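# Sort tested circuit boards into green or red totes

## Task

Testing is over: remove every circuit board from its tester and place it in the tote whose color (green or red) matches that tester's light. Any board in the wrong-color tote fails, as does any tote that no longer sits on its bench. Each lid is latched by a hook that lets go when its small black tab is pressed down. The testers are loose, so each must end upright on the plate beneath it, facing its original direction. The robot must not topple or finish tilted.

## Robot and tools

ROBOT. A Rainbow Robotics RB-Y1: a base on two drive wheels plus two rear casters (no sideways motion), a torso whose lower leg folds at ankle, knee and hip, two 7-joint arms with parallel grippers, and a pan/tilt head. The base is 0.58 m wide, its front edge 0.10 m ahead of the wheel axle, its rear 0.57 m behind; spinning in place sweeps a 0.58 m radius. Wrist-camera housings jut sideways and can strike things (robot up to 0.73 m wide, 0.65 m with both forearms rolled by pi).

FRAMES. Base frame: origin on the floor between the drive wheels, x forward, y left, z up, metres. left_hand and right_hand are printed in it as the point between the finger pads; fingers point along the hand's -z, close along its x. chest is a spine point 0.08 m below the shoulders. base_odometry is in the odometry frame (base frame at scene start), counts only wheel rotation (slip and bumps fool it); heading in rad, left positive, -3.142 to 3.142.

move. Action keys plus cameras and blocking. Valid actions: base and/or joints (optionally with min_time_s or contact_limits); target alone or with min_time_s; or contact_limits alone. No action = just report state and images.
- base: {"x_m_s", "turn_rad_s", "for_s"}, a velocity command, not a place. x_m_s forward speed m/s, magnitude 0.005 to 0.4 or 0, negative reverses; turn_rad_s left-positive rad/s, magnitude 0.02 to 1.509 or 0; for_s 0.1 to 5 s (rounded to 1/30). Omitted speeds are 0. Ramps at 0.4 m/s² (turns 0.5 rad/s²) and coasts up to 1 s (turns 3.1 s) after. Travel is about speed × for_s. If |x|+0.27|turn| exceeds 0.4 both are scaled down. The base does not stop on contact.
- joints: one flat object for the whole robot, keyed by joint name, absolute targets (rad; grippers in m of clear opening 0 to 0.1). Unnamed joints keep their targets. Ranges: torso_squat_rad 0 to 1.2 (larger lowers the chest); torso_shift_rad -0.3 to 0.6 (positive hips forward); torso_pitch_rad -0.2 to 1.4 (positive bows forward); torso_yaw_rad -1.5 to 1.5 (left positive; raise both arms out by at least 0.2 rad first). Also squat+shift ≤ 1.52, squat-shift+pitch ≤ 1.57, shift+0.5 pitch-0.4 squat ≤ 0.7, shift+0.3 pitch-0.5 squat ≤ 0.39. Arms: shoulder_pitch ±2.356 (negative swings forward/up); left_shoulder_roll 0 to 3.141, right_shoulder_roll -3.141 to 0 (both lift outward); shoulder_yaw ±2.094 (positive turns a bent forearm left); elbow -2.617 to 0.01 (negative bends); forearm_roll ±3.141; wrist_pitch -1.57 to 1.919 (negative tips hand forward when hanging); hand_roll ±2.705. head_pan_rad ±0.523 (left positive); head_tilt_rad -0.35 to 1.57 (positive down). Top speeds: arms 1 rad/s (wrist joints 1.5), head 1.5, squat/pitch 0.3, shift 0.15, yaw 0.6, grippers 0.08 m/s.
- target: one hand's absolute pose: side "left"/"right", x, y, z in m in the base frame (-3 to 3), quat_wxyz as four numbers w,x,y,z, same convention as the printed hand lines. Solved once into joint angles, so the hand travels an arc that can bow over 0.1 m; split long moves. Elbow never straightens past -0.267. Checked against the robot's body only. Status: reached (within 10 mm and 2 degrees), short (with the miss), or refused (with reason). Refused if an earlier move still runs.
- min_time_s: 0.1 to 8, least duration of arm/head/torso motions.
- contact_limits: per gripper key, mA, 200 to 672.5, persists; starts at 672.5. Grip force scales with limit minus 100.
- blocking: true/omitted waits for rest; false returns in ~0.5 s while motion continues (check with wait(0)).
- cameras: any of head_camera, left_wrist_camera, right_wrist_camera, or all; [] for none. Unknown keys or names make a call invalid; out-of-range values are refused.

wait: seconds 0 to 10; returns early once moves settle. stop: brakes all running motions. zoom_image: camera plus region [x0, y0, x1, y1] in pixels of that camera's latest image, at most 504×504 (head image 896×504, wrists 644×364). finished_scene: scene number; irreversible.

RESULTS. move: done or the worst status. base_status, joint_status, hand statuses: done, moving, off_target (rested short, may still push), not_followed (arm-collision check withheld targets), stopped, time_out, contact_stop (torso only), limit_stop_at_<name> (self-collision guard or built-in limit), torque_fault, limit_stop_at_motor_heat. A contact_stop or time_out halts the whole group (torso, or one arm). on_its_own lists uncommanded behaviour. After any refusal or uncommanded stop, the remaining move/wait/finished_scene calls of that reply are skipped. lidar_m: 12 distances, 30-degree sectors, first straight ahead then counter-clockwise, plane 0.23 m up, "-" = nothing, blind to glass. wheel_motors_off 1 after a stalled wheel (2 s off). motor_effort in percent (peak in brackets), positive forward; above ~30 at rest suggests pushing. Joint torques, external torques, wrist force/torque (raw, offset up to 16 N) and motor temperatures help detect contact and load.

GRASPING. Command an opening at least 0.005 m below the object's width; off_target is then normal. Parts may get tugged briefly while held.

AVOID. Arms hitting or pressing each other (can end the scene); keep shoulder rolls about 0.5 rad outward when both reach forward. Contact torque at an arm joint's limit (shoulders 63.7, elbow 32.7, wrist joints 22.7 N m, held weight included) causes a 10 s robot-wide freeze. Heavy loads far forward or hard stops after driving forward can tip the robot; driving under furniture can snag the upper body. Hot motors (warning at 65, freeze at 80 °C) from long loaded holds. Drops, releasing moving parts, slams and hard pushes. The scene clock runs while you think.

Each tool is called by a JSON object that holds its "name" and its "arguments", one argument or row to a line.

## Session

Scene 1 done. Look around.

{"name": "move", "arguments": {
  "joints": {"head_tilt_rad":0.35},
  "cameras": ["head_camera"]
}}

Scene clock: 0.50 s.
Joint torques (N m): left_arm=[-1.89 0.98 0.09 -0.4 0.21 -0.31 0.11] | right_arm=[-1.54 0.19 -0.28 -0.2 -0.15 -0.53 0.01]
External joint torques (N m): left_arm=[0.13 0 0.02 0.18 0.21 0.07 0.12] | right_arm=[-0.28 0.94 -0.25 0.18 -0.18 -0.1 0]
Motor temperatures (°C): left_arm=[29 31 29 32 38 34 40] | right_arm=[34 33 28 32 45 36 36]
Wrist force (N): left_arm=[-2.5 -0.3 -9.7] | right_arm=[1.3 10.7 -12.5]
Wrist torque (N m): left_arm=[-0.01 -0.42 -0.22] | right_arm=[-0.06 0.80 0.49]
Wrist force, peak (N): left_arm=[-2.6 -0.2 -9.8] | right_arm=[1.0 10.9 -12.9]
move: done
base_odometry: x=+0.000 y=+0.000 heading=+0.000
lidar_m: 2.87 2.43 2.86 2.63 2.50 2.56 1.98 1.86 2.26 2.24 2.13 2.18
base_status: not commanded
joint_positions: torso_squat_rad=+0.350 torso_shift_rad=+0.000 torso_pitch_rad=+0.000 torso_yaw_rad=+0.000 left_shoulder_pitch_rad=-0.001 left_shoulder_roll_rad=+0.031 left_shoulder_yaw_rad=-0.041 left_elbow_rad=-0.170 left_forearm_roll_rad=+0.033 left_wrist_pitch_rad=+0.032 left_hand_roll_rad=+0.039 left_gripper_m=+0.100 right_shoulder_pitch_rad=+0.036 right_shoulder_roll_rad=-0.008 right_shoulder_yaw_rad=-0.002 right_elbow_rad=-0.181 right_forearm_roll_rad=-0.038 right_wrist_pitch_rad=-0.031 right_hand_roll_rad=+0.012 right_gripper_m=+0.099 head_pan_rad=+0.000 head_tilt_rad=+0.350
joint_status: all done
wheel_motors_off: 0
motor_effort: left_wheel=+4(4) right_wheel=-2(3)
chest: x=-0.2280 y=-0.0008 z=+1.2475 quat_wxyz=(+1.000, +0.000, +0.000, +0.000) (m; base frame)
left_hand: x=-0.1518 y=+0.2404 z=+0.5662 quat_wxyz=(+0.997, +0.012, -0.070, +0.014) (m; base frame)
right_hand: x=-0.1586 y=-0.2280 z=+0.5658 quat_wxyz=(+0.996, -0.004, -0.089, -0.020) (m; base frame)
pictures: head_camera
camera_calibration:
head_camera: T_world_to_cam=[[0.00306611, -0.998764, 0.0496109, -0.0737486], [-0.305634, -0.0481731, -0.95093, 1.37245], [0.952144, -0.0122471, -0.305404, 0.577162], [0, 0, 0, 1]] pos_world=[-0.129849, -0.000473776, 1.48503]

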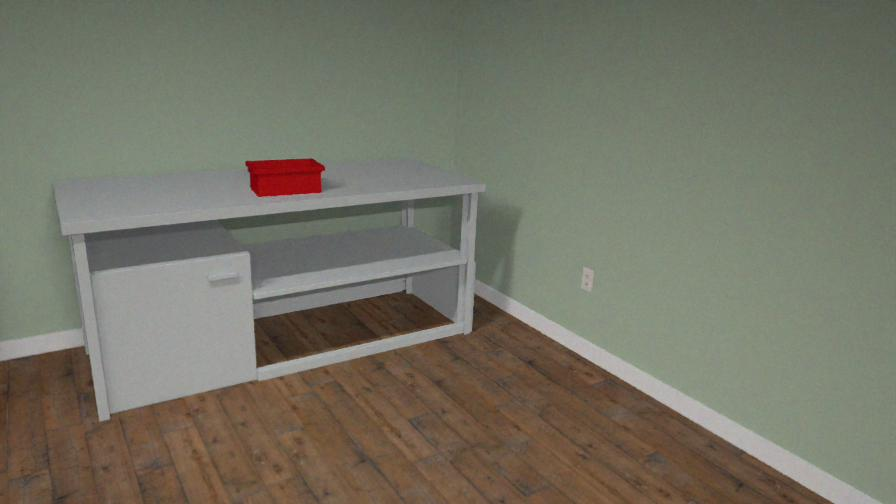

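{"name": "move", "arguments": {
  "base": {"turn_rad_s":0.73,"for_s":1.5},
  "joints": {"left_shoulder_roll_rad":0.3,"right_shoulder_roll_rad":-0.3,"left_elbow_rad":-1.5,"right_elbow_rad":-1.5,"left_gripper_m":0.0,"right_gripper_m":0.0},
  "cameras": ["head_camera"]
}}

{"name": "move", "arguments": {
  "base": {"turn_rad_s":0.73,"for_s":1.5},
  "cameras": ["head_camera"]
}}

{"name": "move", "arguments": {
  "base": {"turn_rad_s":0.73,"for_s":1.5},
  "cameras": ["head_camera"]
}}

{"name": "move", "arguments": {
  "base": {"turn_rad_s":0.73,"for_s":1.5},
  "cameras": ["head_camera"]
}}

Scene clock: 12.73 s.
Joint torques (N m): left_arm=[-10.2 5.73 3.56 -8.52 0.16 -1.68 0] | right_arm=[-10.43 -5.91 -3.28 -8.73 0.01 -1.92 0.08]
External joint torques (N m): left_arm=[1.15 0.13 -0.05 1.53 0.13 0.22 0.05] | right_arm=[0.67 1.06 0.49 1.68 -0.21 0.09 0.03]
Motor temperatures (°C): left_arm=[29 31 29 32 38 34 40] | right_arm=[34 33 28 32 45 36 36]
Wrist force (N): left_arm=[-8.3 -1.4 -4.5] | right_arm=[-3.9 12.6 -7.1]
Wrist torque (N m): left_arm=[0.07 -0.82 -0.18] | right_arm=[-0.24 0.51 0.46]
Wrist force, peak (N): left_arm=[-4.4 -0.5 -9.8] | right_arm=[0.0 12.3 -12.6]
move: done
base_odometry: x=+0.000 y=+0.000 heading=+1.095
lidar_m: 2.85 2.60 2.49 2.59 1.94 1.87 2.24 2.22 2.14 2.21 2.98 2.44
base_status: done (sent for 1.5 of 1.5 s)
joint_positions: torso_squat_rad=+0.350 torso_shift_rad=+0.000 torso_pitch_rad=+0.000 torso_yaw_rad=+0.000 left_shoulder_pitch_rad=-0.001 left_shoulder_roll_rad=+0.300 left_shoulder_yaw_rad=-0.041 left_elbow_rad=-1.500 left_forearm_roll_rad=+0.033 left_wrist_pitch_rad=+0.032 left_hand_roll_rad=+0.039 left_gripper_m=+0.000 right_shoulder_pitch_rad=+0.036 right_shoulder_roll_rad=-0.300 right_shoulder_yaw_rad=-0.003 right_elbow_rad=-1.500 right_forearm_roll_rad=-0.038 right_wrist_pitch_rad=-0.031 right_hand_roll_rad=+0.012 right_gripper_m=+0.000 head_pan_rad=+0.000 head_tilt_rad=+0.350
joint_status: all done
wheel_motors_off: 0
motor_effort: left_wheel=+1(29) right_wheel=+2(28)
chest: x=-0.2280 y=-0.0008 z=+1.2475 quat_wxyz=(+1.000, +0.000, +0.000, +0.000) (m; base frame)
left_hand: x=+0.2855 y=+0.3021 z=+0.9891 quat_wxyz=(+0.739, +0.073, -0.663, -0.089) (m; base frame)
right_hand: x=+0.2744 y=-0.3270 z=+0.9916 quat_wxyz=(+0.726, -0.102, -0.674, +0.090) (m; base frame)
pictures: head_camera
camera_calibration:
head_camera: T_world_to_cam=[[0.0030585, -0.998763, 0.0496216, -0.0737657], [-0.305536, -0.0481823, -0.950961, 1.37249], [0.952175, -0.0122527, -0.305306, 0.577095], [0, 0, 0, 1]] pos_world=[-0.129923, -0.00047373, 1.48504]

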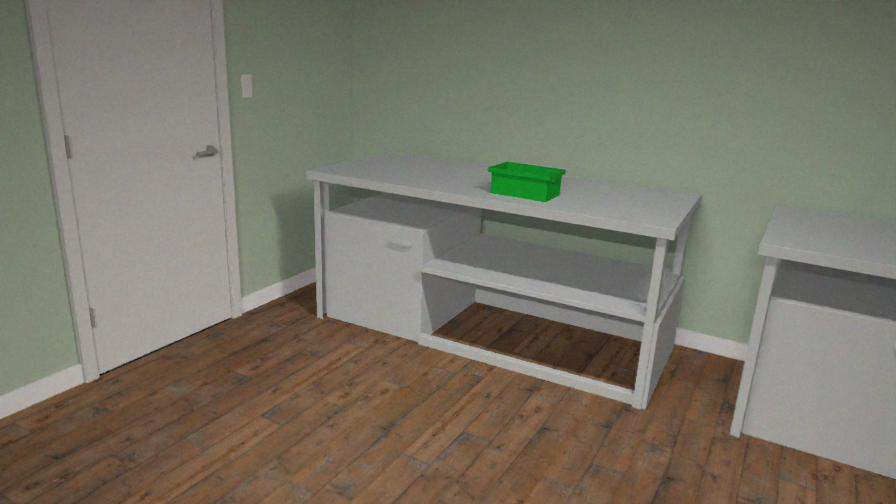

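Scene clock: 16.03 s.
Joint torques (N m): left_arm=[-10.21 5.69 3.33 -8.64 0.19 -1.77 0] | right_arm=[-10.2 -5.84 -3.08 -8.8 -0.02 -1.93 0.08]
External joint torques (N m): left_arm=[1.14 0.09 -0.27 1.41 0.17 0.14 0.05] | right_arm=[0.91 1.12 0.68 1.61 -0.24 0.09 0.03]
Motor temperatures (°C): left_arm=[29 31 29 32 38 34 40] | right_arm=[34 33 28 32 45 36 36]
Wrist force (N): left_arm=[-7.8 -1.4 -4.6] | right_arm=[-3.5 12.5 -7.0]
Wrist torque (N m): left_arm=[0.08 -0.79 -0.19] | right_arm=[-0.22 0.53 0.45]
Wrist force, peak (N): left_arm=[-8.4 -1.6 -4.7] | right_arm=[-3.9 12.9 -7.3]
move: done
base_odometry: x=+0.000 y=+0.000 heading=+2.189
lidar_m: 2.50 2.62 1.91 1.86 2.24 2.20 2.13 2.24 2.56 2.45 2.85 2.57
base_status: done (sent for 1.5 of 1.5 s)
joint_positions: torso_squat_rad=+0.350 torso_shift_rad=+0.000 torso_pitch_rad=+0.000 torso_yaw_rad=+0.000 left_shoulder_pitch_rad=-0.001 left_shoulder_roll_rad=+0.300 left_shoulder_yaw_rad=-0.041 left_elbow_rad=-1.500 left_forearm_roll_rad=+0.033 left_wrist_pitch_rad=+0.032 left_hand_roll_rad=+0.039 left_gripper_m=+0.000 right_shoulder_pitch_rad=+0.036 right_shoulder_roll_rad=-0.300 right_shoulder_yaw_rad=-0.003 right_elbow_rad=-1.500 right_forearm_roll_rad=-0.038 right_wrist_pitch_rad=-0.031 right_hand_roll_rad=+0.012 right_gripper_m=+0.000 head_pan_rad=+0.000 head_tilt_rad=+0.350
joint_status: not commanded
wheel_motors_off: 0
motor_effort: left_wheel=+3(17) right_wheel=+3(25)
chest: x=-0.2280 y=-0.0008 z=+1.2475 quat_wxyz=(+1.000, +0.000, +0.000, +0.000) (m; base frame)
left_hand: x=+0.2855 y=+0.3021 z=+0.9891 quat_wxyz=(+0.739, +0.073, -0.663, -0.089) (m; base frame)
right_hand: x=+0.2744 y=-0.3270 z=+0.9916 quat_wxyz=(+0.726, -0.102, -0.674, +0.090) (m; base frame)
pictures: head_camera
camera_calibration:
head_camera: T_world_to_cam=[[0.00305198, -0.998763, 0.0496313, -0.0737722], [-0.305537, -0.0481895, -0.95096, 1.37249], [0.952175, -0.0122619, -0.305306, 0.577095], [0, 0, 0, 1]] pos_world=[-0.129923, -0.000464902, 1.48504]

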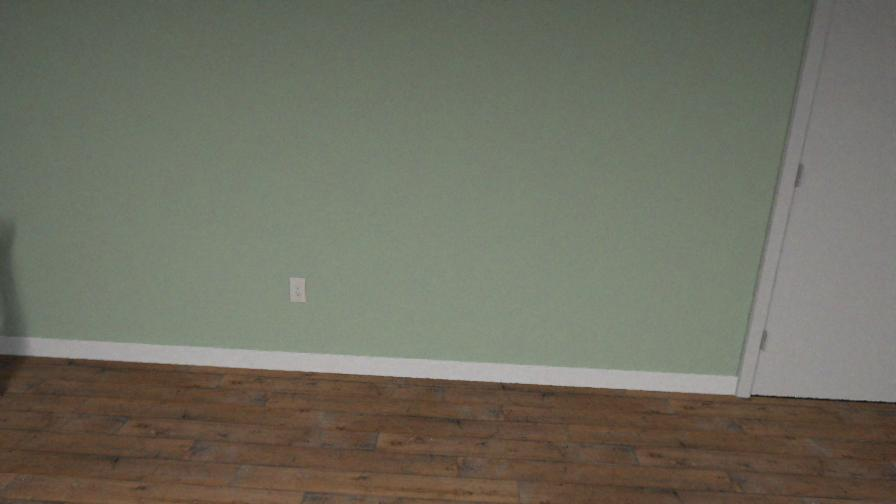

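Scene clock: 19.33 s.
Joint torques (N m): left_arm=[-10.07 5.74 3.36 -8.66 0.24 -1.74 0.04] | right_arm=[-10.12 -6.03 -3.22 -8.62 0.02 -1.85 0.1]
External joint torques (N m): left_arm=[1.28 0.13 -0.24 1.38 0.21 0.16 0.09] | right_arm=[0.99 0.94 0.54 1.78 -0.2 0.16 0.05]
Motor temperatures (°C): left_arm=[29 31 29 32 38 34 40] | right_arm=[34 33 28 32 45 36 36]
Wrist force (N): left_arm=[-8.0 -1.4 -4.5] | right_arm=[-3.9 12.5 -6.7]
Wrist torque (N m): left_arm=[0.08 -0.80 -0.19] | right_arm=[-0.22 0.50 0.45]
Wrist force, peak (N): left_arm=[-8.2 -1.9 -4.8] | right_arm=[-4.1 12.4 -7.6]
move: done
base_odometry: x=+0.000 y=+0.000 heading=-2.999
lidar_m: 1.86 1.85 2.24 2.18 2.13 2.26 2.53 2.44 2.88 2.55 2.50 2.66
base_status: done (sent for 1.5 of 1.5 s)
joint_positions: torso_squat_rad=+0.350 torso_shift_rad=+0.000 torso_pitch_rad=+0.000 torso_yaw_rad=+0.000 left_shoulder_pitch_rad=-0.001 left_shoulder_roll_rad=+0.300 left_shoulder_yaw_rad=-0.041 left_elbow_rad=-1.500 left_forearm_roll_rad=+0.033 left_wrist_pitch_rad=+0.032 left_hand_roll_rad=+0.039 left_gripper_m=+0.000 right_shoulder_pitch_rad=+0.036 right_shoulder_roll_rad=-0.300 right_shoulder_yaw_rad=-0.003 right_elbow_rad=-1.500 right_forearm_roll_rad=-0.038 right_wrist_pitch_rad=-0.031 right_hand_roll_rad=+0.012 right_gripper_m=+0.000 head_pan_rad=+0.000 head_tilt_rad=+0.350
joint_status: not commanded
wheel_motors_off: 0
motor_effort: left_wheel=+1(17) right_wheel=+3(25)
chest: x=-0.2280 y=-0.0008 z=+1.2475 quat_wxyz=(+1.000, +0.000, +0.000, +0.000) (m; base frame)
left_hand: x=+0.2855 y=+0.3021 z=+0.9891 quat_wxyz=(+0.739, +0.073, -0.663, -0.089) (m; base frame)
right_hand: x=+0.2744 y=-0.3270 z=+0.9916 quat_wxyz=(+0.726, -0.102, -0.674, +0.090) (m; base frame)
pictures: head_camera
camera_calibration:
head_camera: T_world_to_cam=[[0.0030501, -0.998763, 0.0496322, -0.0737731], [-0.305537, -0.0481898, -0.95096, 1.37249], [0.952175, -0.012264, -0.305306, 0.577095], [0, 0, 0, 1]] pos_world=[-0.129923, -0.000464259, 1.48504]

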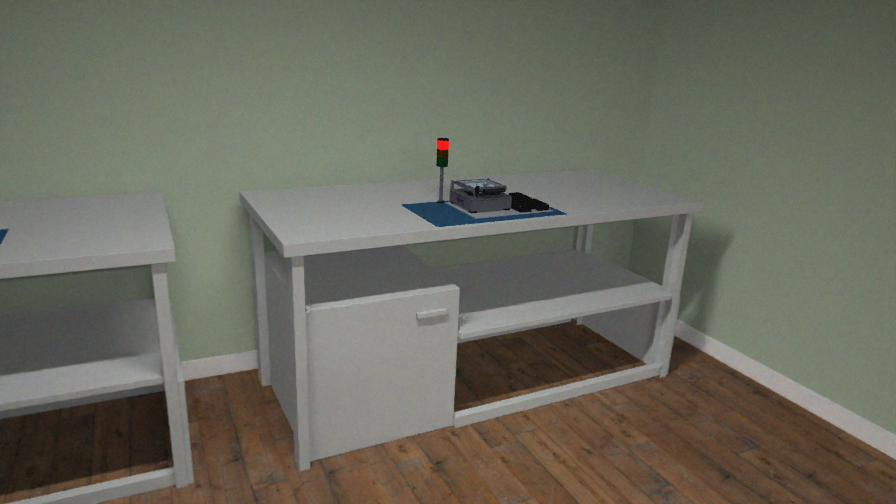

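Scene clock: 22.63 s.
Joint torques (N m): left_arm=[-10.3 5.58 3.22 -8.51 0.23 -1.7 0.02] | right_arm=[-10.29 -5.81 -3.15 -8.86 -0.02 -1.9 0.07]
External joint torques (N m): left_arm=[1.05 -0.03 -0.38 1.53 0.2 0.21 0.07] | right_arm=[0.82 1.16 0.62 1.54 -0.24 0.11 0.02]
Motor temperatures (°C): left_arm=[29 31 29 32 38 34 40] | right_arm=[34 33 28 32 45 36 36]
Wrist force (N): left_arm=[-7.8 -1.6 -4.5] | right_arm=[-3.9 12.3 -7.0]
Wrist torque (N m): left_arm=[0.09 -0.78 -0.18] | right_arm=[-0.19 0.51 0.48]
Wrist force, peak (N): left_arm=[-8.3 -1.5 -4.8] | right_arm=[-3.9 12.6 -7.4]
move: done
base_odometry: x=+0.000 y=+0.000 heading=-1.905
lidar_m: 2.24 2.15 2.12 2.30 2.50 2.44 2.86 2.54 2.50 2.70 1.85 1.88
base_status: done (sent for 1.5 of 1.5 s)
joint_positions: torso_squat_rad=+0.350 torso_shift_rad=+0.000 torso_pitch_rad=+0.000 torso_yaw_rad=+0.000 left_shoulder_pitch_rad=-0.001 left_shoulder_roll_rad=+0.300 left_shoulder_yaw_rad=-0.041 left_elbow_rad=-1.500 left_forearm_roll_rad=+0.033 left_wrist_pitch_rad=+0.032 left_hand_roll_rad=+0.039 left_gripper_m=+0.000 right_shoulder_pitch_rad=+0.036 right_shoulder_roll_rad=-0.300 right_shoulder_yaw_rad=-0.003 right_elbow_rad=-1.500 right_forearm_roll_rad=-0.038 right_wrist_pitch_rad=-0.031 right_hand_roll_rad=+0.012 right_gripper_m=+0.000 head_pan_rad=+0.000 head_tilt_rad=+0.350
joint_status: not commanded
wheel_motors_off: 0
motor_effort: left_wheel=+2(17) right_wheel=+4(24)
chest: x=-0.2280 y=-0.0008 z=+1.2475 quat_wxyz=(+1.000, +0.000, +0.000, +0.000) (m; base frame)
left_hand: x=+0.2855 y=+0.3021 z=+0.9891 quat_wxyz=(+0.739, +0.073, -0.663, -0.089) (m; base frame)
right_hand: x=+0.2744 y=-0.3270 z=+0.9916 quat_wxyz=(+0.726, -0.102, -0.674, +0.090) (m; base frame)
pictures: head_camera
camera_calibration:
head_camera: T_world_to_cam=[[0.0030492, -0.998763, 0.049632, -0.0737736], [-0.305537, -0.0481893, -0.95096, 1.37249], [0.952175, -0.0122648, -0.305306, 0.577095], [0, 0, 0, 1]] pos_world=[-0.129923, -0.000464851, 1.48504]

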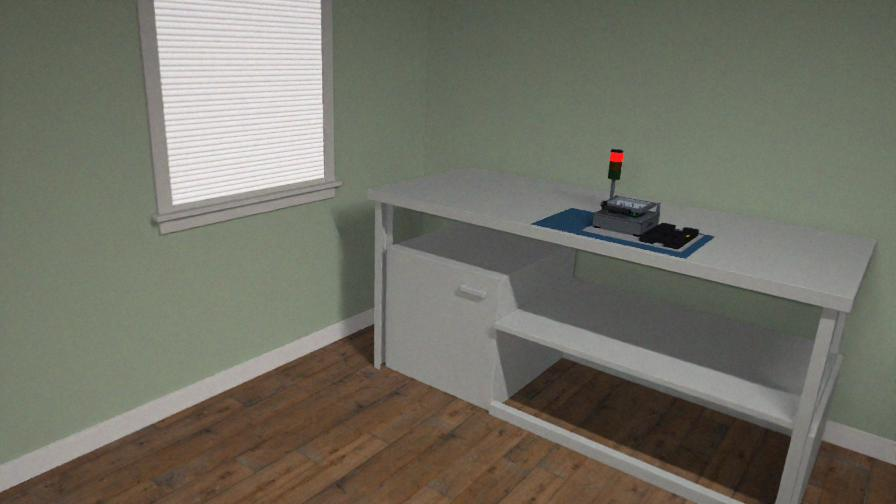

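{"name": "zoom_image", "arguments": {
  "camera": "head_camera",
  "region": [560, 130, 720, 260]
}}

{"name": "move", "arguments": {
  "base": {"turn_rad_s":-0.27,"for_s":0.54},
  "cameras": []
}}

{"name": "move", "arguments": {
  "base": {"x_m_s":0.39,"for_s":3.31},
  "joints": {"head_tilt_rad":0.6},
  "cameras": []
}}

{"name": "move", "arguments": {
  "base": {"turn_rad_s":-0.45,"for_s":1.044},
  "cameras": ["head_camera"]
}}

Scaled by 3.150 from the camera's 896x504 image, which has a finer 1280x720 frame.

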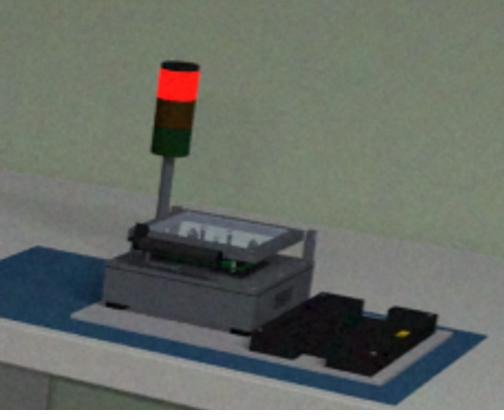

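Scene clock: 43.27 s.
Joint torques (N m): left_arm=[-10.03 5.89 3.53 -8.58 0.22 -1.7 0.07] | right_arm=[-10.18 -5.83 -2.99 -8.77 0.01 -1.88 0.07]
External joint torques (N m): left_arm=[1.32 0.29 -0.07 1.47 0.19 0.2 0.12] | right_arm=[0.93 1.14 0.77 1.63 -0.22 0.13 0.01]
Motor temperatures (°C): left_arm=[29 31 29 33 38 34 40] | right_arm=[35 33 28 32 45 36 36]
Wrist force (N): left_arm=[-8.0 -1.6 -4.7] | right_arm=[-3.8 12.3 -7.1]
Wrist torque (N m): left_arm=[0.10 -0.79 -0.19] | right_arm=[-0.20 0.53 0.47]
Wrist force, peak (N): left_arm=[-8.4 -1.8 -4.8] | right_arm=[-3.9 12.8 -7.1]
move: done
base_odometry: x=+0.000 y=+0.000 heading=-2.047
lidar_m: 2.24 2.23 2.13 2.19 2.96 2.44 2.85 2.64 2.51 2.59 1.94 1.85
base_status: done (sent for 0.53 of 0.53 s)
joint_positions: torso_squat_rad=+0.350 torso_shift_rad=+0.000 torso_pitch_rad=+0.000 torso_yaw_rad=+0.000 left_shoulder_pitch_rad=-0.001 left_shoulder_roll_rad=+0.300 left_shoulder_yaw_rad=-0.041 left_elbow_rad=-1.500 left_forearm_roll_rad=+0.033 left_wrist_pitch_rad=+0.032 left_hand_roll_rad=+0.039 left_gripper_m=+0.000 right_shoulder_pitch_rad=+0.036 right_shoulder_roll_rad=-0.300 right_shoulder_yaw_rad=-0.003 right_elbow_rad=-1.500 right_forearm_roll_rad=-0.038 right_wrist_pitch_rad=-0.031 right_hand_roll_rad=+0.012 right_gripper_m=+0.000 head_pan_rad=+0.000 head_tilt_rad=+0.350
joint_status: not commanded
wheel_motors_off: 0
motor_effort: left_wheel=-1(18) right_wheel=-2(22)
chest: x=-0.2280 y=-0.0007 z=+1.2475 quat_wxyz=(+1.000, +0.000, +0.000, +0.000) (m; base frame)
left_hand: x=+0.2855 y=+0.3021 z=+0.9891 quat_wxyz=(+0.739, +0.073, -0.663, -0.089) (m; base frame)
right_hand: x=+0.2744 y=-0.3269 z=+0.9916 quat_wxyz=(+0.726, -0.102, -0.674, +0.090) (m; base frame)
pictures: none
No camera images: "cameras" was empty.

Scene clock: 48.00 s.
Joint torques (N m): left_arm=[-10.4 5.78 3.42 -8.62 0.2 -1.74 0.08] | right_arm=[-10.1 -5.87 -3.12 -8.75 -0.03 -1.87 0.07]
External joint torques (N m): left_arm=[0.95 0.18 -0.18 1.42 0.18 0.17 0.13] | right_arm=[1 1.1 0.65 1.66 -0.26 0.14 0.02]
Motor temperatures (°C): left_arm=[29 31 29 33 38 34 40] | right_arm=[35 33 28 32 45 36 36]
Wrist force (N): left_arm=[-8.1 -1.5 -4.4] | right_arm=[-4.0 12.6 -6.8]
Wrist torque (N m): left_arm=[0.09 -0.80 -0.17] | right_arm=[-0.24 0.51 0.44]
Wrist force, peak (N): left_arm=[-8.2 -1.6 -5.1] | right_arm=[-3.8 12.9 -7.2]
move: done
base_odometry: x=-0.589 y=-1.145 heading=-2.046
lidar_m: 0.95 1.08 1.51 1.56 2.10 3.60 3.69 3.27 3.12 1.19 0.94 1.44
base_status: done (sent for 3.3 of 3.3 s)
joint_positions: torso_squat_rad=+0.350 torso_shift_rad=+0.000 torso_pitch_rad=+0.000 torso_yaw_rad=+0.000 left_shoulder_pitch_rad=-0.001 left_shoulder_roll_rad=+0.300 left_shoulder_yaw_rad=-0.041 left_elbow_rad=-1.500 left_forearm_roll_rad=+0.033 left_wrist_pitch_rad=+0.032 left_hand_roll_rad=+0.039 left_gripper_m=+0.000 right_shoulder_pitch_rad=+0.036 right_shoulder_roll_rad=-0.300 right_shoulder_yaw_rad=-0.003 right_elbow_rad=-1.500 right_forearm_roll_rad=-0.038 right_wrist_pitch_rad=-0.031 right_hand_roll_rad=+0.012 right_gripper_m=+0.000 head_pan_rad=+0.000 head_tilt_rad=+0.600
joint_status: all done
wheel_motors_off: 0
motor_effort: left_wheel=+5(34) right_wheel=-7(26)
chest: x=-0.2280 y=-0.0007 z=+1.2475 quat_wxyz=(+1.000, +0.000, +0.000, +0.000) (m; base frame)
left_hand: x=+0.2855 y=+0.3022 z=+0.9890 quat_wxyz=(+0.739, +0.073, -0.663, -0.089) (m; base frame)
right_hand: x=+0.2744 y=-0.3269 z=+0.9915 quat_wxyz=(+0.726, -0.102, -0.674, +0.090) (m; base frame)
pictures: none
No camera images: "cameras" was empty.

Scene clock: 50.27 s.
Joint torques (N m): left_arm=[-10.77 5.75 3.23 -8.63 0.18 -1.76 -0.02] | right_arm=[-10.11 -5.81 -2.95 -8.73 -0.06 -1.93 0.05]
External joint torques (N m): left_arm=[0.58 0.16 -0.37 1.42 0.15 0.15 0.03] | right_arm=[0.99 1.16 0.82 1.68 -0.29 0.08 -0.01]
Motor temperatures (°C): left_arm=[29 31 29 33 38 34 40] | right_arm=[35 33 28 32 45 36 36]
Wrist force (N): left_arm=[-7.9 -1.7 -4.6] | right_arm=[-4.0 12.4 -7.4]
Wrist torque (N m): left_arm=[0.11 -0.79 -0.19] | right_arm=[-0.20 0.49 0.45]
Wrist force, peak (N): left_arm=[-8.4 -1.6 -4.6] | right_arm=[-3.8 12.8 -6.9]
move: done
base_odometry: x=-0.589 y=-1.145 heading=-2.511
lidar_m: 1.44 0.95 1.15 1.51 1.59 2.24 3.60 4.16 3.21 2.79 1.17 0.94
base_status: done (sent for 1.03 of 1.03 s)
joint_positions: torso_squat_rad=+0.350 torso_shift_rad=+0.000 torso_pitch_rad=+0.000 torso_yaw_rad=+0.000 left_shoulder_pitch_rad=-0.001 left_shoulder_roll_rad=+0.300 left_shoulder_yaw_rad=-0.041 left_elbow_rad=-1.500 left_forearm_roll_rad=+0.033 left_wrist_pitch_rad=+0.032 left_hand_roll_rad=+0.039 left_gripper_m=+0.000 right_shoulder_pitch_rad=+0.036 right_shoulder_roll_rad=-0.300 right_shoulder_yaw_rad=-0.003 right_elbow_rad=-1.500 right_forearm_roll_rad=-0.038 right_wrist_pitch_rad=-0.031 right_hand_roll_rad=+0.012 right_gripper_m=+0.000 head_pan_rad=+0.000 head_tilt_rad=+0.600
joint_status: not commanded
wheel_motors_off: 0
motor_effort: left_wheel=+3(29) right_wheel=+3(28)
chest: x=-0.2280 y=-0.0007 z=+1.2475 quat_wxyz=(+1.000, +0.000, +0.000, +0.000) (m; base frame)
left_hand: x=+0.2855 y=+0.3021 z=+0.9890 quat_wxyz=(+0.739, +0.073, -0.663, -0.089) (m; base frame)
right_hand: x=+0.2744 y=-0.3270 z=+0.9915 quat_wxyz=(+0.726, -0.102, -0.674, +0.090) (m; base frame)
pictures: head_camera
camera_calibration:
head_camera: T_world_to_cam=[[0.0154779, -0.998759, 0.0473438, -0.067862], [-0.531341, -0.0483264, -0.845778, 1.17374], [0.847017, -0.0120649, -0.53143, 0.882707], [0, 0, 0, 1]] pos_world=[-0.122963, -0.000405669, 1.46503]

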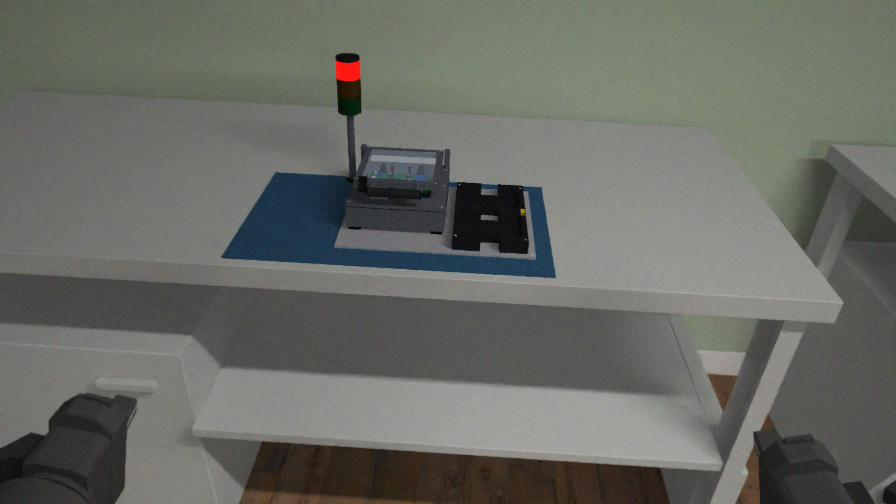

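{"name": "move", "arguments": {
  "base": {"turn_rad_s":0.5,"for_s":1.14},
  "cameras": []
}}

{"name": "move", "arguments": {
  "base": {"x_m_s":0.35,"for_s":1.1},
  "cameras": []
}}

{"name": "move", "arguments": {
  "base": {"turn_rad_s":-0.53,"for_s":1.133},
  "cameras": []
}}

{"name": "move", "arguments": {
  "target": {"side":"right","x":0.15,"y":-0.28,"z":1.15,"quat_wxyz":[0.924,0,-0.383,0]},
  "cameras": ["head_camera"]
}}

Scene clock: 85.40 s.
Joint torques (N m): left_arm=[-10.43 5.8 3.54 -8.66 0.23 -1.67 0.05] | right_arm=[-10.43 -5.72 -3.04 -8.65 -0.01 -2 0.09]
External joint torques (N m): left_arm=[0.92 0.2 -0.06 1.39 0.2 0.24 0.1] | right_arm=[0.68 1.24 0.72 1.76 -0.23 0.02 0.03]
Motor temperatures (°C): left_arm=[29 31 29 33 38 34 40] | right_arm=[35 34 28 33 45 36 36]
Wrist force (N): left_arm=[-8.0 -1.4 -4.6] | right_arm=[-3.8 12.5 -7.1]
Wrist torque (N m): left_arm=[0.09 -0.79 -0.18] | right_arm=[-0.22 0.52 0.46]
Wrist force, peak (N): left_arm=[-8.4 -1.6 -4.5] | right_arm=[-3.8 12.8 -7.3]
move: done
base_odometry: x=-0.589 y=-1.145 heading=-1.944
lidar_m: 0.95 1.20 1.52 1.60 2.34 3.60 4.11 3.19 2.81 1.19 0.94 1.44
base_status: done (sent for 1.13 of 1.13 s)
joint_positions: torso_squat_rad=+0.350 torso_shift_rad=+0.000 torso_pitch_rad=+0.000 torso_yaw_rad=+0.000 left_shoulder_pitch_rad=-0.001 left_shoulder_roll_rad=+0.300 left_shoulder_yaw_rad=-0.041 left_elbow_rad=-1.500 left_forearm_roll_rad=+0.033 left_wrist_pitch_rad=+0.032 left_hand_roll_rad=+0.039 left_gripper_m=+0.000 right_shoulder_pitch_rad=+0.036 right_shoulder_roll_rad=-0.300 right_shoulder_yaw_rad=-0.003 right_elbow_rad=-1.500 right_forearm_roll_rad=-0.038 right_wrist_pitch_rad=-0.031 right_hand_roll_rad=+0.012 right_gripper_m=+0.000 head_pan_rad=+0.000 head_tilt_rad=+0.600
joint_status: not commanded
wheel_motors_off: 0
motor_effort: left_wheel=-2(23) right_wheel=+1(16)
chest: x=-0.2280 y=-0.0007 z=+1.2475 quat_wxyz=(+1.000, +0.000, +0.000, +0.000) (m; base frame)
left_hand: x=+0.2855 y=+0.3021 z=+0.9890 quat_wxyz=(+0.739, +0.073, -0.663, -0.089) (m; base frame)
right_hand: x=+0.2744 y=-0.3270 z=+0.9915 quat_wxyz=(+0.726, -0.102, -0.674, +0.090) (m; base frame)
pictures: none
No camera images: "cameras" was empty.

Scene clock: 87.83 s.
Joint torques (N m): left_arm=[-10.58 5.67 3.52 -8.62 0.17 -1.71 0.07] | right_arm=[-10.28 -5.7 -3.31 -8.71 0.05 -1.88 0.03]
External joint torques (N m): left_arm=[0.76 0.07 -0.08 1.43 0.14 0.19 0.12] | right_arm=[0.83 1.26 0.45 1.7 -0.18 0.13 -0.03]
Motor temperatures (°C): left_arm=[29 31 29 33 38 34 40] | right_arm=[35 34 28 33 45 36 36]
Wrist force (N): left_arm=[-8.2 -1.5 -4.5] | right_arm=[-3.7 12.5 -7.1]
Wrist torque (N m): left_arm=[0.09 -0.81 -0.18] | right_arm=[-0.22 0.53 0.46]
Wrist force, peak (N): left_arm=[-8.4 -1.6 -4.8] | right_arm=[-3.9 12.5 -7.7]
move: done
base_odometry: x=-0.729 y=-1.503 heading=-1.944
lidar_m: 0.57 0.71 1.29 1.38 2.00 3.92 4.40 3.41 1.24 0.89 1.14 0.97
base_status: done (sent for 1.1 of 1.1 s)
joint_positions: torso_squat_rad=+0.350 torso_shift_rad=+0.000 torso_pitch_rad=+0.000 torso_yaw_rad=+0.000 left_shoulder_pitch_rad=-0.001 left_shoulder_roll_rad=+0.300 left_shoulder_yaw_rad=-0.041 left_elbow_rad=-1.500 left_forearm_roll_rad=+0.033 left_wrist_pitch_rad=+0.032 left_hand_roll_rad=+0.039 left_gripper_m=+0.000 right_shoulder_pitch_rad=+0.036 right_shoulder_roll_rad=-0.300 right_shoulder_yaw_rad=-0.003 right_elbow_rad=-1.500 right_forearm_roll_rad=-0.038 right_wrist_pitch_rad=-0.031 right_hand_roll_rad=+0.012 right_gripper_m=+0.000 head_pan_rad=+0.000 head_tilt_rad=+0.600
joint_status: not commanded
wheel_motors_off: 0
motor_effort: left_wheel=+0(29) right_wheel=-3(30)
chest: x=-0.2280 y=-0.0007 z=+1.2475 quat_wxyz=(+1.000, +0.000, +0.000, +0.000) (m; base frame)
left_hand: x=+0.2855 y=+0.3021 z=+0.9890 quat_wxyz=(+0.739, +0.073, -0.663, -0.089) (m; base frame)
right_hand: x=+0.2744 y=-0.3270 z=+0.9915 quat_wxyz=(+0.726, -0.102, -0.674, +0.090) (m; base frame)
pictures: none
No camera images: "cameras" was empty.

Scene clock: 90.37 s.
Joint torques (N m): left_arm=[-10.52 5.64 3.29 -8.58 0.26 -1.68 0.09] | right_arm=[-10.11 -5.63 -3.14 -8.7 0.02 -2 0.06]
External joint torques (N m): left_arm=[0.83 0.05 -0.31 1.47 0.23 0.23 0.14] | right_arm=[1 1.34 0.63 1.7 -0.2 0.01 0.01]
Motor temperatures (°C): left_arm=[29 31 29 33 38 34 40] | right_arm=[35 34 28 33 45 36 36]
Wrist force (N): left_arm=[-8.0 -1.4 -4.6] | right_arm=[-3.6 12.7 -7.1]
Wrist torque (N m): left_arm=[0.08 -0.80 -0.19] | right_arm=[-0.25 0.54 0.45]
Wrist force, peak (N): left_arm=[-8.2 -1.5 -4.7] | right_arm=[-3.8 13.0 -7.4]
move: done
base_odometry: x=-0.729 y=-1.503 heading=-2.544
lidar_m: 1.12 0.57 0.66 1.29 1.35 1.85 3.93 4.08 3.46 1.64 0.88 1.14
base_status: done (sent for 1.13 of 1.13 s)
joint_positions: torso_squat_rad=+0.350 torso_shift_rad=+0.000 torso_pitch_rad=+0.000 torso_yaw_rad=+0.000 left_shoulder_pitch_rad=-0.001 left_shoulder_roll_rad=+0.300 left_shoulder_yaw_rad=-0.041 left_elbow_rad=-1.500 left_forearm_roll_rad=+0.033 left_wrist_pitch_rad=+0.032 left_hand_roll_rad=+0.039 left_gripper_m=+0.000 right_shoulder_pitch_rad=+0.036 right_shoulder_roll_rad=-0.300 right_shoulder_yaw_rad=-0.003 right_elbow_rad=-1.500 right_forearm_roll_rad=-0.038 right_wrist_pitch_rad=-0.031 right_hand_roll_rad=+0.012 right_gripper_m=+0.000 head_pan_rad=+0.000 head_tilt_rad=+0.600
joint_status: not commanded
wheel_motors_off: 0
motor_effort: left_wheel=+2(26) right_wheel=+3(26)
chest: x=-0.2280 y=-0.0007 z=+1.2475 quat_wxyz=(+1.000, +0.000, +0.000, +0.000) (m; base frame)
left_hand: x=+0.2855 y=+0.3021 z=+0.9890 quat_wxyz=(+0.739, +0.073, -0.663, -0.089) (m; base frame)
right_hand: x=+0.2744 y=-0.3270 z=+0.9915 quat_wxyz=(+0.726, -0.102, -0.674, +0.090) (m; base frame)
pictures: none
No camera images: "cameras" was empty.

Scene clock: 92.27 s.
Joint torques (N m): left_arm=[-10.39 5.78 3.77 -8.65 0.25 -1.72 0.03] | right_arm=[-10.64 -9.01 -6.31 -3.74 0.8 -1.66 0.25]
External joint torques (N m): left_arm=[0.96 0.19 0.18 1.39 0.22 0.19 0.08] | right_arm=[0.3 0.67 -0.36 0.69 -0.1 -0.38 0.21]
Motor temperatures (°C): left_arm=[29 31 29 33 38 34 40] | right_arm=[35 34 28 33 45 36 36]
Wrist force (N): left_arm=[-8.3 -1.2 -4.5] | right_arm=[-2.6 10.6 -11.4]
Wrist torque (N m): left_arm=[0.04 -0.82 -0.18] | right_arm=[-0.05 0.58 0.49]
Wrist force, peak (N): left_arm=[-8.3 -1.6 -4.9] | right_arm=[-5.1 13.9 -6.7]
move: done
base_odometry: x=-0.729 y=-1.503 heading=-2.544
lidar_m: 1.12 0.57 0.67 1.29 1.34 1.85 3.92 4.08 3.46 1.64 0.89 1.15
base_status: not commanded
joint_positions: torso_squat_rad=+0.350 torso_shift_rad=+0.000 torso_pitch_rad=+0.000 torso_yaw_rad=+0.000 left_shoulder_pitch_rad=-0.001 left_shoulder_roll_rad=+0.300 left_shoulder_yaw_rad=-0.041 left_elbow_rad=-1.500 left_forearm_roll_rad=+0.033 left_wrist_pitch_rad=+0.032 left_hand_roll_rad=+0.039 left_gripper_m=+0.000 right_shoulder_pitch_rad=-0.188 right_shoulder_roll_rad=-0.704 right_shoulder_yaw_rad=-0.108 right_elbow_rad=-2.518 right_forearm_roll_rad=-0.609 right_wrist_pitch_rad=+1.801 right_hand_roll_rad=-0.549 right_gripper_m=+0.000 head_pan_rad=+0.000 head_tilt_rad=+0.600
joint_status: all done
wheel_motors_off: 0
motor_effort: left_wheel=+5(6) right_wheel=+3(4)
chest: x=-0.2280 y=-0.0007 z=+1.2475 quat_wxyz=(+1.000, +0.000, +0.000, +0.000) (m; base frame)
left_hand: x=+0.2855 y=+0.3021 z=+0.9890 quat_wxyz=(+0.739, +0.073, -0.663, -0.089) (m; base frame)
right_hand: x=+0.1498 y=-0.2800 z=+1.1502 quat_wxyz=(+0.924, +0.000, -0.384, +0.000) (m; base frame)
right_hand_status: reached (checked arc, planned for 1.5 s): 0 mm and 0.1 deg off.
pictures: head_camera
camera_calibration:
head_camera: T_world_to_cam=[[0.015475, -0.99876, 0.0473251, -0.0678554], [-0.531358, -0.0483088, -0.845769, 1.17373], [0.847006, -0.0120582, -0.531446, 0.882719], [0, 0, 0, 1]] pos_world=[-0.122951, -0.00042595, 1.46503]

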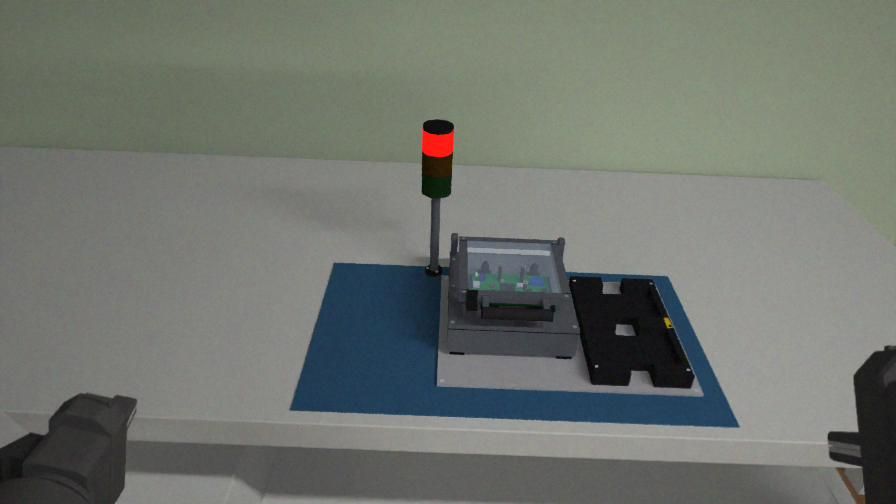

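{"name": "move", "arguments": {
  "base": {"x_m_s":0.3,"for_s":0.75},
  "joints": {"head_tilt_rad":0.9},
  "cameras": ["head_camera"]
}}

{"name": "zoom_image", "arguments": {
  "camera": "head_camera",
  "region": [380, 120, 640, 340]
}}

Scene clock: 106.97 s.
Joint torques (N m): left_arm=[-10.54 5.78 3.33 -8.61 0.25 -1.76 0.1] | right_arm=[-10.62 -9.18 -6.44 -3.66 0.8 -1.48 0.31]
External joint torques (N m): left_arm=[0.81 0.17 -0.27 1.44 0.22 0.14 0.15] | right_arm=[0.32 0.5 -0.49 0.77 -0.09 -0.2 0.27]
Motor temperatures (°C): left_arm=[29 31 29 33 38 34 40] | right_arm=[35 34 28 32 45 36 36]
Wrist force (N): left_arm=[-8.1 -1.4 -4.5] | right_arm=[-2.6 10.8 -11.1]
Wrist torque (N m): left_arm=[0.09 -0.82 -0.18] | right_arm=[-0.06 0.58 0.48]
Wrist force, peak (N): left_arm=[-8.2 -1.8 -4.8] | right_arm=[-2.0 11.2 -11.9]
move: done
base_odometry: x=-0.919 y=-1.632 heading=-2.545
lidar_m: 0.88 0.45 0.39 0.92 1.34 1.85 4.15 4.29 3.46 0.81 0.80 0.93
base_status: done (sent for 0.77 of 0.77 s)
joint_positions: torso_squat_rad=+0.350 torso_shift_rad=+0.000 torso_pitch_rad=+0.000 torso_yaw_rad=+0.000 left_shoulder_pitch_rad=-0.001 left_shoulder_roll_rad=+0.300 left_shoulder_yaw_rad=-0.041 left_elbow_rad=-1.500 left_forearm_roll_rad=+0.033 left_wrist_pitch_rad=+0.032 left_hand_roll_rad=+0.039 left_gripper_m=+0.000 right_shoulder_pitch_rad=-0.188 right_shoulder_roll_rad=-0.704 right_shoulder_yaw_rad=-0.108 right_elbow_rad=-2.518 right_forearm_roll_rad=-0.609 right_wrist_pitch_rad=+1.801 right_hand_roll_rad=-0.549 right_gripper_m=+0.000 head_pan_rad=+0.000 head_tilt_rad=+0.900
joint_status: all done
wheel_motors_off: 0
motor_effort: left_wheel=-5(31) right_wheel=+2(28)
chest: x=-0.2280 y=-0.0007 z=+1.2475 quat_wxyz=(+1.000, +0.000, +0.000, +0.000) (m; base frame)
left_hand: x=+0.2855 y=+0.3021 z=+0.9890 quat_wxyz=(+0.739, +0.073, -0.663, -0.089) (m; base frame)
right_hand: x=+0.1498 y=-0.2800 z=+1.1502 quat_wxyz=(+0.924, +0.000, -0.384, +0.000) (m; base frame)
pictures: head_camera
camera_calibration:
head_camera: T_world_to_cam=[[0.02904, -0.998754, 0.0405956, -0.0553192], [-0.757541, -0.0484865, -0.650984, 0.845157], [0.652141, -0.0118483, -0.758005, 1.17055], [0, 0, 0, 1]] pos_world=[-0.121512, -0.000402531, 1.43971]

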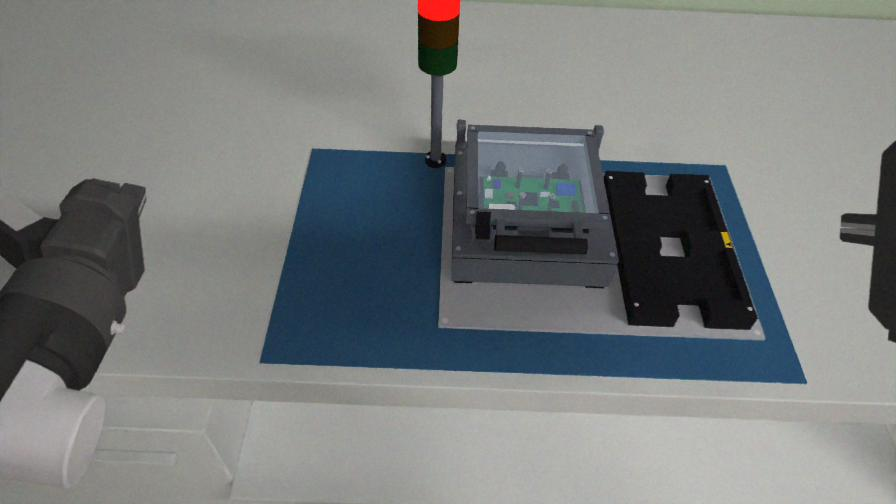

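Scaled by 1.938 from the camera's 896x504 image, which has a finer 1280x720 frame.

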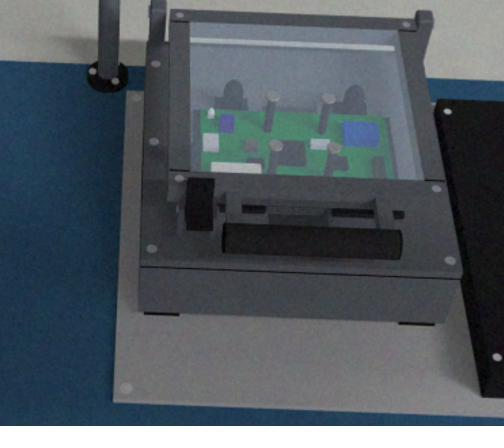

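{"name": "move", "arguments": {
  "target": {"side":"right","x":0.25,"y":-0.1,"z":1.1,"quat_wxyz":[1,0,0,0]},
  "cameras": []
}}

{"name": "move", "arguments": {
  "target": {"side":"right","x":0.305,"y":-0.045,"z":1.02,"quat_wxyz":[1,0,0,0]},
  "cameras": ["right_wrist_camera","head_camera"]
}}

Scene clock: 119.53 s.
Joint torques (N m): left_arm=[-10.59 5.81 3.45 -8.67 0.27 -1.83 0.09] | right_arm=[-22.11 -7.16 -5.54 -4.1 0.11 0.11 -0.17]
External joint torques (N m): left_arm=[0.76 0.21 -0.15 1.37 0.24 0.07 0.14] | right_arm=[3.16 0.53 0.89 1.45 -0.13 0.14 -0.17]
Motor temperatures (°C): left_arm=[29 31 29 33 38 34 40] | right_arm=[35 34 28 32 45 36 36]
Wrist force (N): left_arm=[-8.0 -1.3 -4.4] | right_arm=[2.0 11.2 -13.1]
Wrist torque (N m): left_arm=[0.08 -0.80 -0.18] | right_arm=[-0.11 0.82 0.51]
Wrist force, peak (N): left_arm=[-8.4 -1.5 -4.8] | right_arm=[1.6 11.9 -13.2]
move: done
base_odometry: x=-0.919 y=-1.632 heading=-2.545
lidar_m: 0.88 0.44 0.40 0.93 1.34 1.85 4.16 4.29 3.46 0.81 0.80 0.93
base_status: not commanded
joint_positions: torso_squat_rad=+0.350 torso_shift_rad=+0.000 torso_pitch_rad=+0.000 torso_yaw_rad=+0.000 left_shoulder_pitch_rad=-0.001 left_shoulder_roll_rad=+0.300 left_shoulder_yaw_rad=-0.041 left_elbow_rad=-1.500 left_forearm_roll_rad=+0.033 left_wrist_pitch_rad=+0.032 left_hand_roll_rad=+0.039 left_gripper_m=+0.000 right_shoulder_pitch_rad=-1.228 right_shoulder_roll_rad=-0.374 right_shoulder_yaw_rad=+0.546 right_elbow_rad=-1.043 right_forearm_roll_rad=-0.937 right_wrist_pitch_rad=+1.918 right_hand_roll_rad=-0.676 right_gripper_m=+0.000 head_pan_rad=+0.000 head_tilt_rad=+0.900
joint_status: all done
wheel_motors_off: 0
motor_effort: left_wheel=-3(6) right_wheel=+4(5)
chest: x=-0.2280 y=-0.0007 z=+1.2475 quat_wxyz=(+1.000, +0.000, +0.000, +0.000) (m; base frame)
left_hand: x=+0.2854 y=+0.3021 z=+0.9890 quat_wxyz=(+0.739, +0.073, -0.663, -0.089) (m; base frame)
right_hand: x=+0.2499 y=-0.0999 z=+1.1004 quat_wxyz=(+1.000, +0.000, -0.002, +0.000) (m; base frame)
right_hand_status: reached (checked arc, planned for 1.8 s): 0 mm and 0.2 deg off.
pictures: none
No camera images: "cameras" was empty.

Scene clock: 121.40 s.
Joint torques (N m): left_arm=[-10.47 5.72 3.35 -8.73 0.24 -1.77 0.06] | right_arm=[-24.17 -7.83 -1.26 -4.48 0.23 -0.17 -0.12]
External joint torques (N m): left_arm=[0.88 0.12 -0.24 1.32 0.21 0.13 0.11] | right_arm=[2 0.38 0.5 1.55 -0.06 0.14 -0.12]
Motor temperatures (°C): left_arm=[29 31 29 33 38 34 40] | right_arm=[35 34 28 32 45 36 36]
Wrist force (N): left_arm=[-7.9 -1.7 -4.5] | right_arm=[1.2 10.7 -13.0]
Wrist torque (N m): left_arm=[0.12 -0.78 -0.19] | right_arm=[-0.07 0.77 0.49]
Wrist force, peak (N): left_arm=[-8.4 -1.5 -4.7] | right_arm=[1.4 11.9 -13.0]
move: short
base_odometry: x=-0.919 y=-1.632 heading=-2.545
lidar_m: 0.89 0.44 0.40 0.93 1.35 1.85 4.16 4.29 3.47 0.82 0.81 0.93
base_status: not commanded
joint_positions: torso_squat_rad=+0.350 torso_shift_rad=+0.000 torso_pitch_rad=+0.000 torso_yaw_rad=+0.000 left_shoulder_pitch_rad=-0.001 left_shoulder_roll_rad=+0.300 left_shoulder_yaw_rad=-0.041 left_elbow_rad=-1.500 left_forearm_roll_rad=+0.033 left_wrist_pitch_rad=+0.032 left_hand_roll_rad=+0.039 left_gripper_m=+0.000 right_shoulder_pitch_rad=-1.422 right_shoulder_roll_rad=-0.069 right_shoulder_yaw_rad=+0.580 right_elbow_rad=-0.267 right_forearm_roll_rad=-0.838 right_wrist_pitch_rad=+1.380 right_hand_roll_rad=-0.426 right_gripper_m=+0.000 head_pan_rad=+0.000 head_tilt_rad=+0.900
joint_status: all done
wheel_motors_off: 0
motor_effort: left_wheel=-4(7) right_wheel=+5(6)
chest: x=-0.2280 y=-0.0008 z=+1.2475 quat_wxyz=(+1.000, +0.000, +0.000, +0.000) (m; base frame)
left_hand: x=+0.2854 y=+0.3021 z=+0.9890 quat_wxyz=(+0.739, +0.073, -0.663, -0.089) (m; base frame)
right_hand: x=+0.3044 y=-0.0451 z=+1.0203 quat_wxyz=(+0.998, +0.021, -0.064, +0.000) (m; base frame)
right_hand_status: short (checked arc, as near as the solve gets, planned for 1.1 s): 1 mm and 7.7 deg off. The place is met; only the turn is off.
pictures: head_camera, right_wrist_camera
camera_calibration:
head_camera: T_world_to_cam=[[0.029059, -0.998754, 0.0405603, -0.0552857], [-0.757492, -0.0484788, -0.651042, 0.845209], [0.652198, -0.0118055, -0.757957, 1.17052], [0, 0, 0, 1]] pos_world=[-0.121566, -0.000423561, 1.43971]
right_wrist_camera: T_world_to_cam=[[-0.989365, 0.0235081, -0.14354, 0.451181], [-0.0487217, 0.87628, 0.479332, -0.401528], [0.137049, 0.481228, -0.865816, 0.935084], [0, 0, 0, 1]] pos_world=[0.298667, -0.108744, 1.06684]

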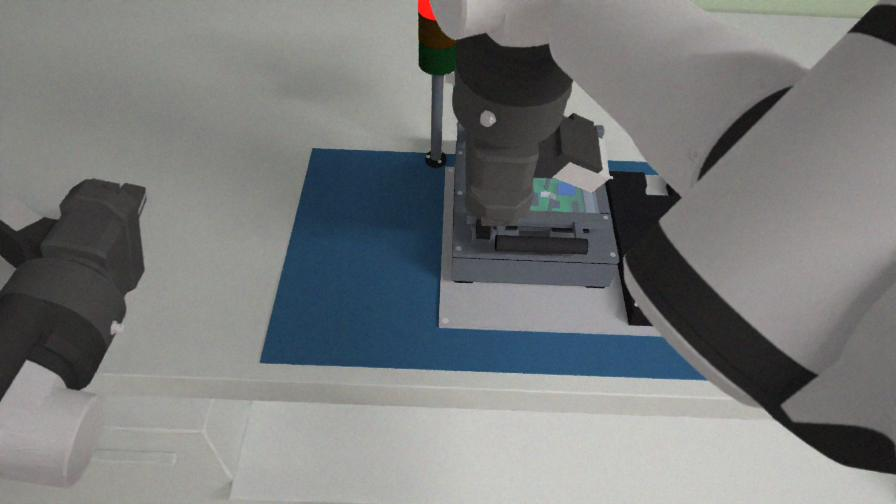

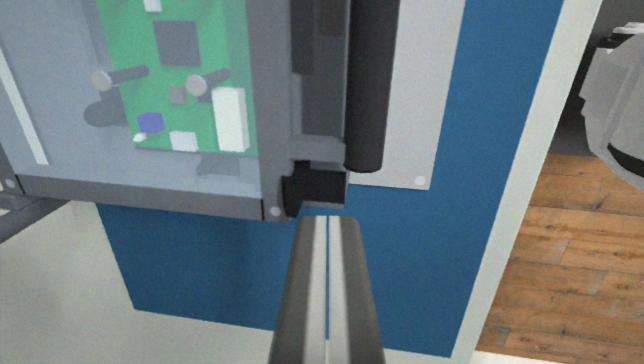

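{"name": "move", "arguments": {
  "target": {"side":"right","x":0.22,"y":-0.1,"z":1.13,"quat_wxyz":[1,0,0,0]},
  "cameras": []
}}

{"name": "move", "arguments": {
  "joints": {"torso_shift_rad":0.1,"torso_pitch_rad":0.15},
  "cameras": []
}}

{"name": "move", "arguments": {
  "target": {"side":"right","x":0.309,"y":-0.056,"z":1.01,"quat_wxyz":[1,0,0,0]},
  "cameras": ["right_wrist_camera"]
}}

Scene clock: 132.90 s.
Joint torques (N m): left_arm=[-10.54 5.82 3.56 -8.72 0.16 -1.84 0.08] | right_arm=[-22.97 -7.11 -8.7 -0.48 0.28 -0.2 0.29]
External joint torques (N m): left_arm=[0.8 0.22 -0.04 1.33 0.13 0.07 0.13] | right_arm=[1.4 1.56 1.09 -0.1 0.04 -0.19 0.29]
Motor temperatures (°C): left_arm=[29 31 29 33 38 34 40] | right_arm=[35 34 28 32 45 36 36]
Wrist force (N): left_arm=[-8.3 -1.4 -4.3] | right_arm=[2.3 11.1 -13.0]
Wrist torque (N m): left_arm=[0.09 -0.80 -0.19] | right_arm=[-0.07 0.84 0.52]
Wrist force, peak (N): left_arm=[-8.3 -1.7 -4.8] | right_arm=[0.4 11.1 -13.7]
move: done
base_odometry: x=-0.919 y=-1.632 heading=-2.545
lidar_m: 0.89 0.45 0.39 0.94 1.35 1.84 4.16 4.29 3.47 0.82 0.80 0.93
base_status: not commanded
joint_positions: torso_squat_rad=+0.350 torso_shift_rad=+0.000 torso_pitch_rad=+0.000 torso_yaw_rad=+0.000 left_shoulder_pitch_rad=-0.001 left_shoulder_roll_rad=+0.300 left_shoulder_yaw_rad=-0.041 left_elbow_rad=-1.500 left_forearm_roll_rad=+0.033 left_wrist_pitch_rad=+0.032 left_hand_roll_rad=+0.039 left_gripper_m=+0.000 right_shoulder_pitch_rad=-1.460 right_shoulder_roll_rad=-0.674 right_shoulder_yaw_rad=+1.095 right_elbow_rad=-1.268 right_forearm_roll_rad=-1.549 right_wrist_pitch_rad=+1.680 right_hand_roll_rad=-0.924 right_gripper_m=+0.000 head_pan_rad=+0.000 head_tilt_rad=+0.900
joint_status: all done
wheel_motors_off: 0
motor_effort: left_wheel=-4(7) right_wheel=+5(5)
chest: x=-0.2281 y=-0.0008 z=+1.2475 quat_wxyz=(+1.000, +0.000, +0.000, +0.000) (m; base frame)
left_hand: x=+0.2854 y=+0.3021 z=+0.9890 quat_wxyz=(+0.739, +0.073, -0.663, -0.089) (m; base frame)
right_hand: x=+0.2200 y=-0.1000 z=+1.1302 quat_wxyz=(+1.000, +0.000, +0.000, +0.000) (m; base frame)
right_hand_status: reached (checked arc, planned for 1.3 s): 0 mm and 0.1 deg off.
pictures: none
No camera images: "cameras" was empty.

Scene clock: 134.37 s.
Joint torques (N m): left_arm=[-0.04 4.17 0.86 0.15 0.26 2.11 0.07] | right_arm=[-22.78 -7.06 -8.68 -1.21 -0.02 0.04 0.23]
External joint torques (N m): left_arm=[8.24 -1.38 -2.65 9.8 0.23 3.98 0.12] | right_arm=[1.28 1.32 0.97 0.08 -0.02 -0.14 0.24]
Motor temperatures (°C): left_arm=[29 31 29 33 38 34 40] | right_arm=[35 34 28 32 45 36 36]
Wrist force (N): left_arm=[15.0 3.8 0.6] | right_arm=[2.9 11.1 -13.0]
Wrist torque (N m): left_arm=[-0.14 0.29 -0.35] | right_arm=[-0.09 0.85 0.52]
Wrist force, peak (N): left_arm=[22.8 5.7 9.8] | right_arm=[3.1 11.0 -13.5]
move: done
base_odometry: x=-0.919 y=-1.632 heading=-2.545
lidar_m: 0.88 0.45 0.40 0.93 1.35 1.85 4.16 4.30 3.46 0.81 0.80 0.92
base_status: not commanded
joint_positions: torso_squat_rad=+0.350 torso_shift_rad=+0.100 torso_pitch_rad=+0.149 torso_yaw_rad=+0.000 left_shoulder_pitch_rad=-0.003 left_shoulder_roll_rad=+0.300 left_shoulder_yaw_rad=-0.040 left_elbow_rad=-1.502 left_forearm_roll_rad=+0.033 left_wrist_pitch_rad=+0.031 left_hand_roll_rad=+0.039 left_gripper_m=+0.000 right_shoulder_pitch_rad=-1.460 right_shoulder_roll_rad=-0.674 right_shoulder_yaw_rad=+1.095 right_elbow_rad=-1.268 right_forearm_roll_rad=-1.549 right_wrist_pitch_rad=+1.680 right_hand_roll_rad=-0.924 right_gripper_m=+0.000 head_pan_rad=+0.000 head_tilt_rad=+0.900
joint_status: all done
wheel_motors_off: 0
motor_effort: left_wheel=-6(6) right_wheel=+3(7)
chest: x=-0.1165 y=-0.0009 z=+1.2408 quat_wxyz=(+0.997, +0.001, +0.075, +0.000) (m; base frame)
left_hand: x=+0.3540 y=+0.3018 z=+0.9110 quat_wxyz=(+0.785, +0.067, -0.608, -0.095) (m; base frame)
right_hand: x=+0.3091 y=-0.1000 z=+1.0581 quat_wxyz=(+0.997, +0.000, +0.075, +0.000) (m; base frame)
pictures: none
No camera images: "cameras" was empty.

Scene clock: 135.23 s.
Joint torques (N m): left_arm=[0.2 3.74 0.88 0.18 0.41 2.18 0.08] | right_arm=[-21.62 -7.65 -9.39 -1.22 -0.1 0.26 0.4]
External joint torques (N m): left_arm=[8.49 -1.82 -2.63 9.83 0.38 4.05 0.13] | right_arm=[1.75 -0.33 0.65 0.48 -0.34 0.27 0.4]
Motor temperatures (°C): left_arm=[29 31 29 33 38 34 40] | right_arm=[35 34 28 32 45 36 36]
Wrist force (N): left_arm=[14.9 3.1 2.1] | right_arm=[2.4 10.4 -12.9]
Wrist torque (N m): left_arm=[-0.11 0.49 -0.32] | right_arm=[-0.02 0.87 0.53]
Wrist force, peak (N): left_arm=[16.8 3.5 6.9] | right_arm=[1.4 11.8 -14.5]
move: done
base_odometry: x=-0.919 y=-1.632 heading=-2.545
lidar_m: 0.88 0.45 0.39 0.94 1.34 1.85 4.16 4.29 3.47 0.81 0.80 0.93
base_status: not commanded
joint_positions: torso_squat_rad=+0.350 torso_shift_rad=+0.100 torso_pitch_rad=+0.149 torso_yaw_rad=+0.000 left_shoulder_pitch_rad=-0.003 left_shoulder_roll_rad=+0.300 left_shoulder_yaw_rad=-0.040 left_elbow_rad=-1.502 left_forearm_roll_rad=+0.033 left_wrist_pitch_rad=+0.031 left_hand_roll_rad=+0.039 left_gripper_m=+0.000 right_shoulder_pitch_rad=-1.410 right_shoulder_roll_rad=-0.592 right_shoulder_yaw_rad=+1.168 right_elbow_rad=-1.369 right_forearm_roll_rad=-1.371 right_wrist_pitch_rad=+1.513 right_hand_roll_rad=-1.086 right_gripper_m=+0.000 head_pan_rad=+0.000 head_tilt_rad=+0.900
joint_status: all done
wheel_motors_off: 0
motor_effort: left_wheel=-4(6) right_wheel=+2(5)
chest: x=-0.1166 y=-0.0009 z=+1.2408 quat_wxyz=(+0.997, +0.001, +0.075, +0.000) (m; base frame)
left_hand: x=+0.3540 y=+0.3019 z=+0.9111 quat_wxyz=(+0.785, +0.067, -0.608, -0.095) (m; base frame)
right_hand: x=+0.3086 y=-0.0561 z=+1.0109 quat_wxyz=(+1.000, +0.001, +0.000, +0.001) (m; base frame)
right_hand_status: reached (checked arc, planned for 0.4 s): 1 mm and 0.1 deg off.
pictures: right_wrist_camera
camera_calibration:
right_wrist_camera: T_world_to_cam=[[-0.99968, 0.0184762, -0.0172944, 0.329439], [0.00884476, 0.895351, 0.445273, -0.369405], [0.0237115, 0.444977, -0.895228, 0.994374], [0, 0, 0, 1]] pos_world=[0.309023, -0.117813, 1.06037]

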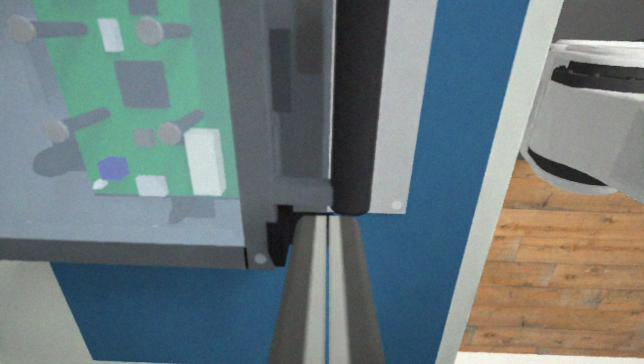

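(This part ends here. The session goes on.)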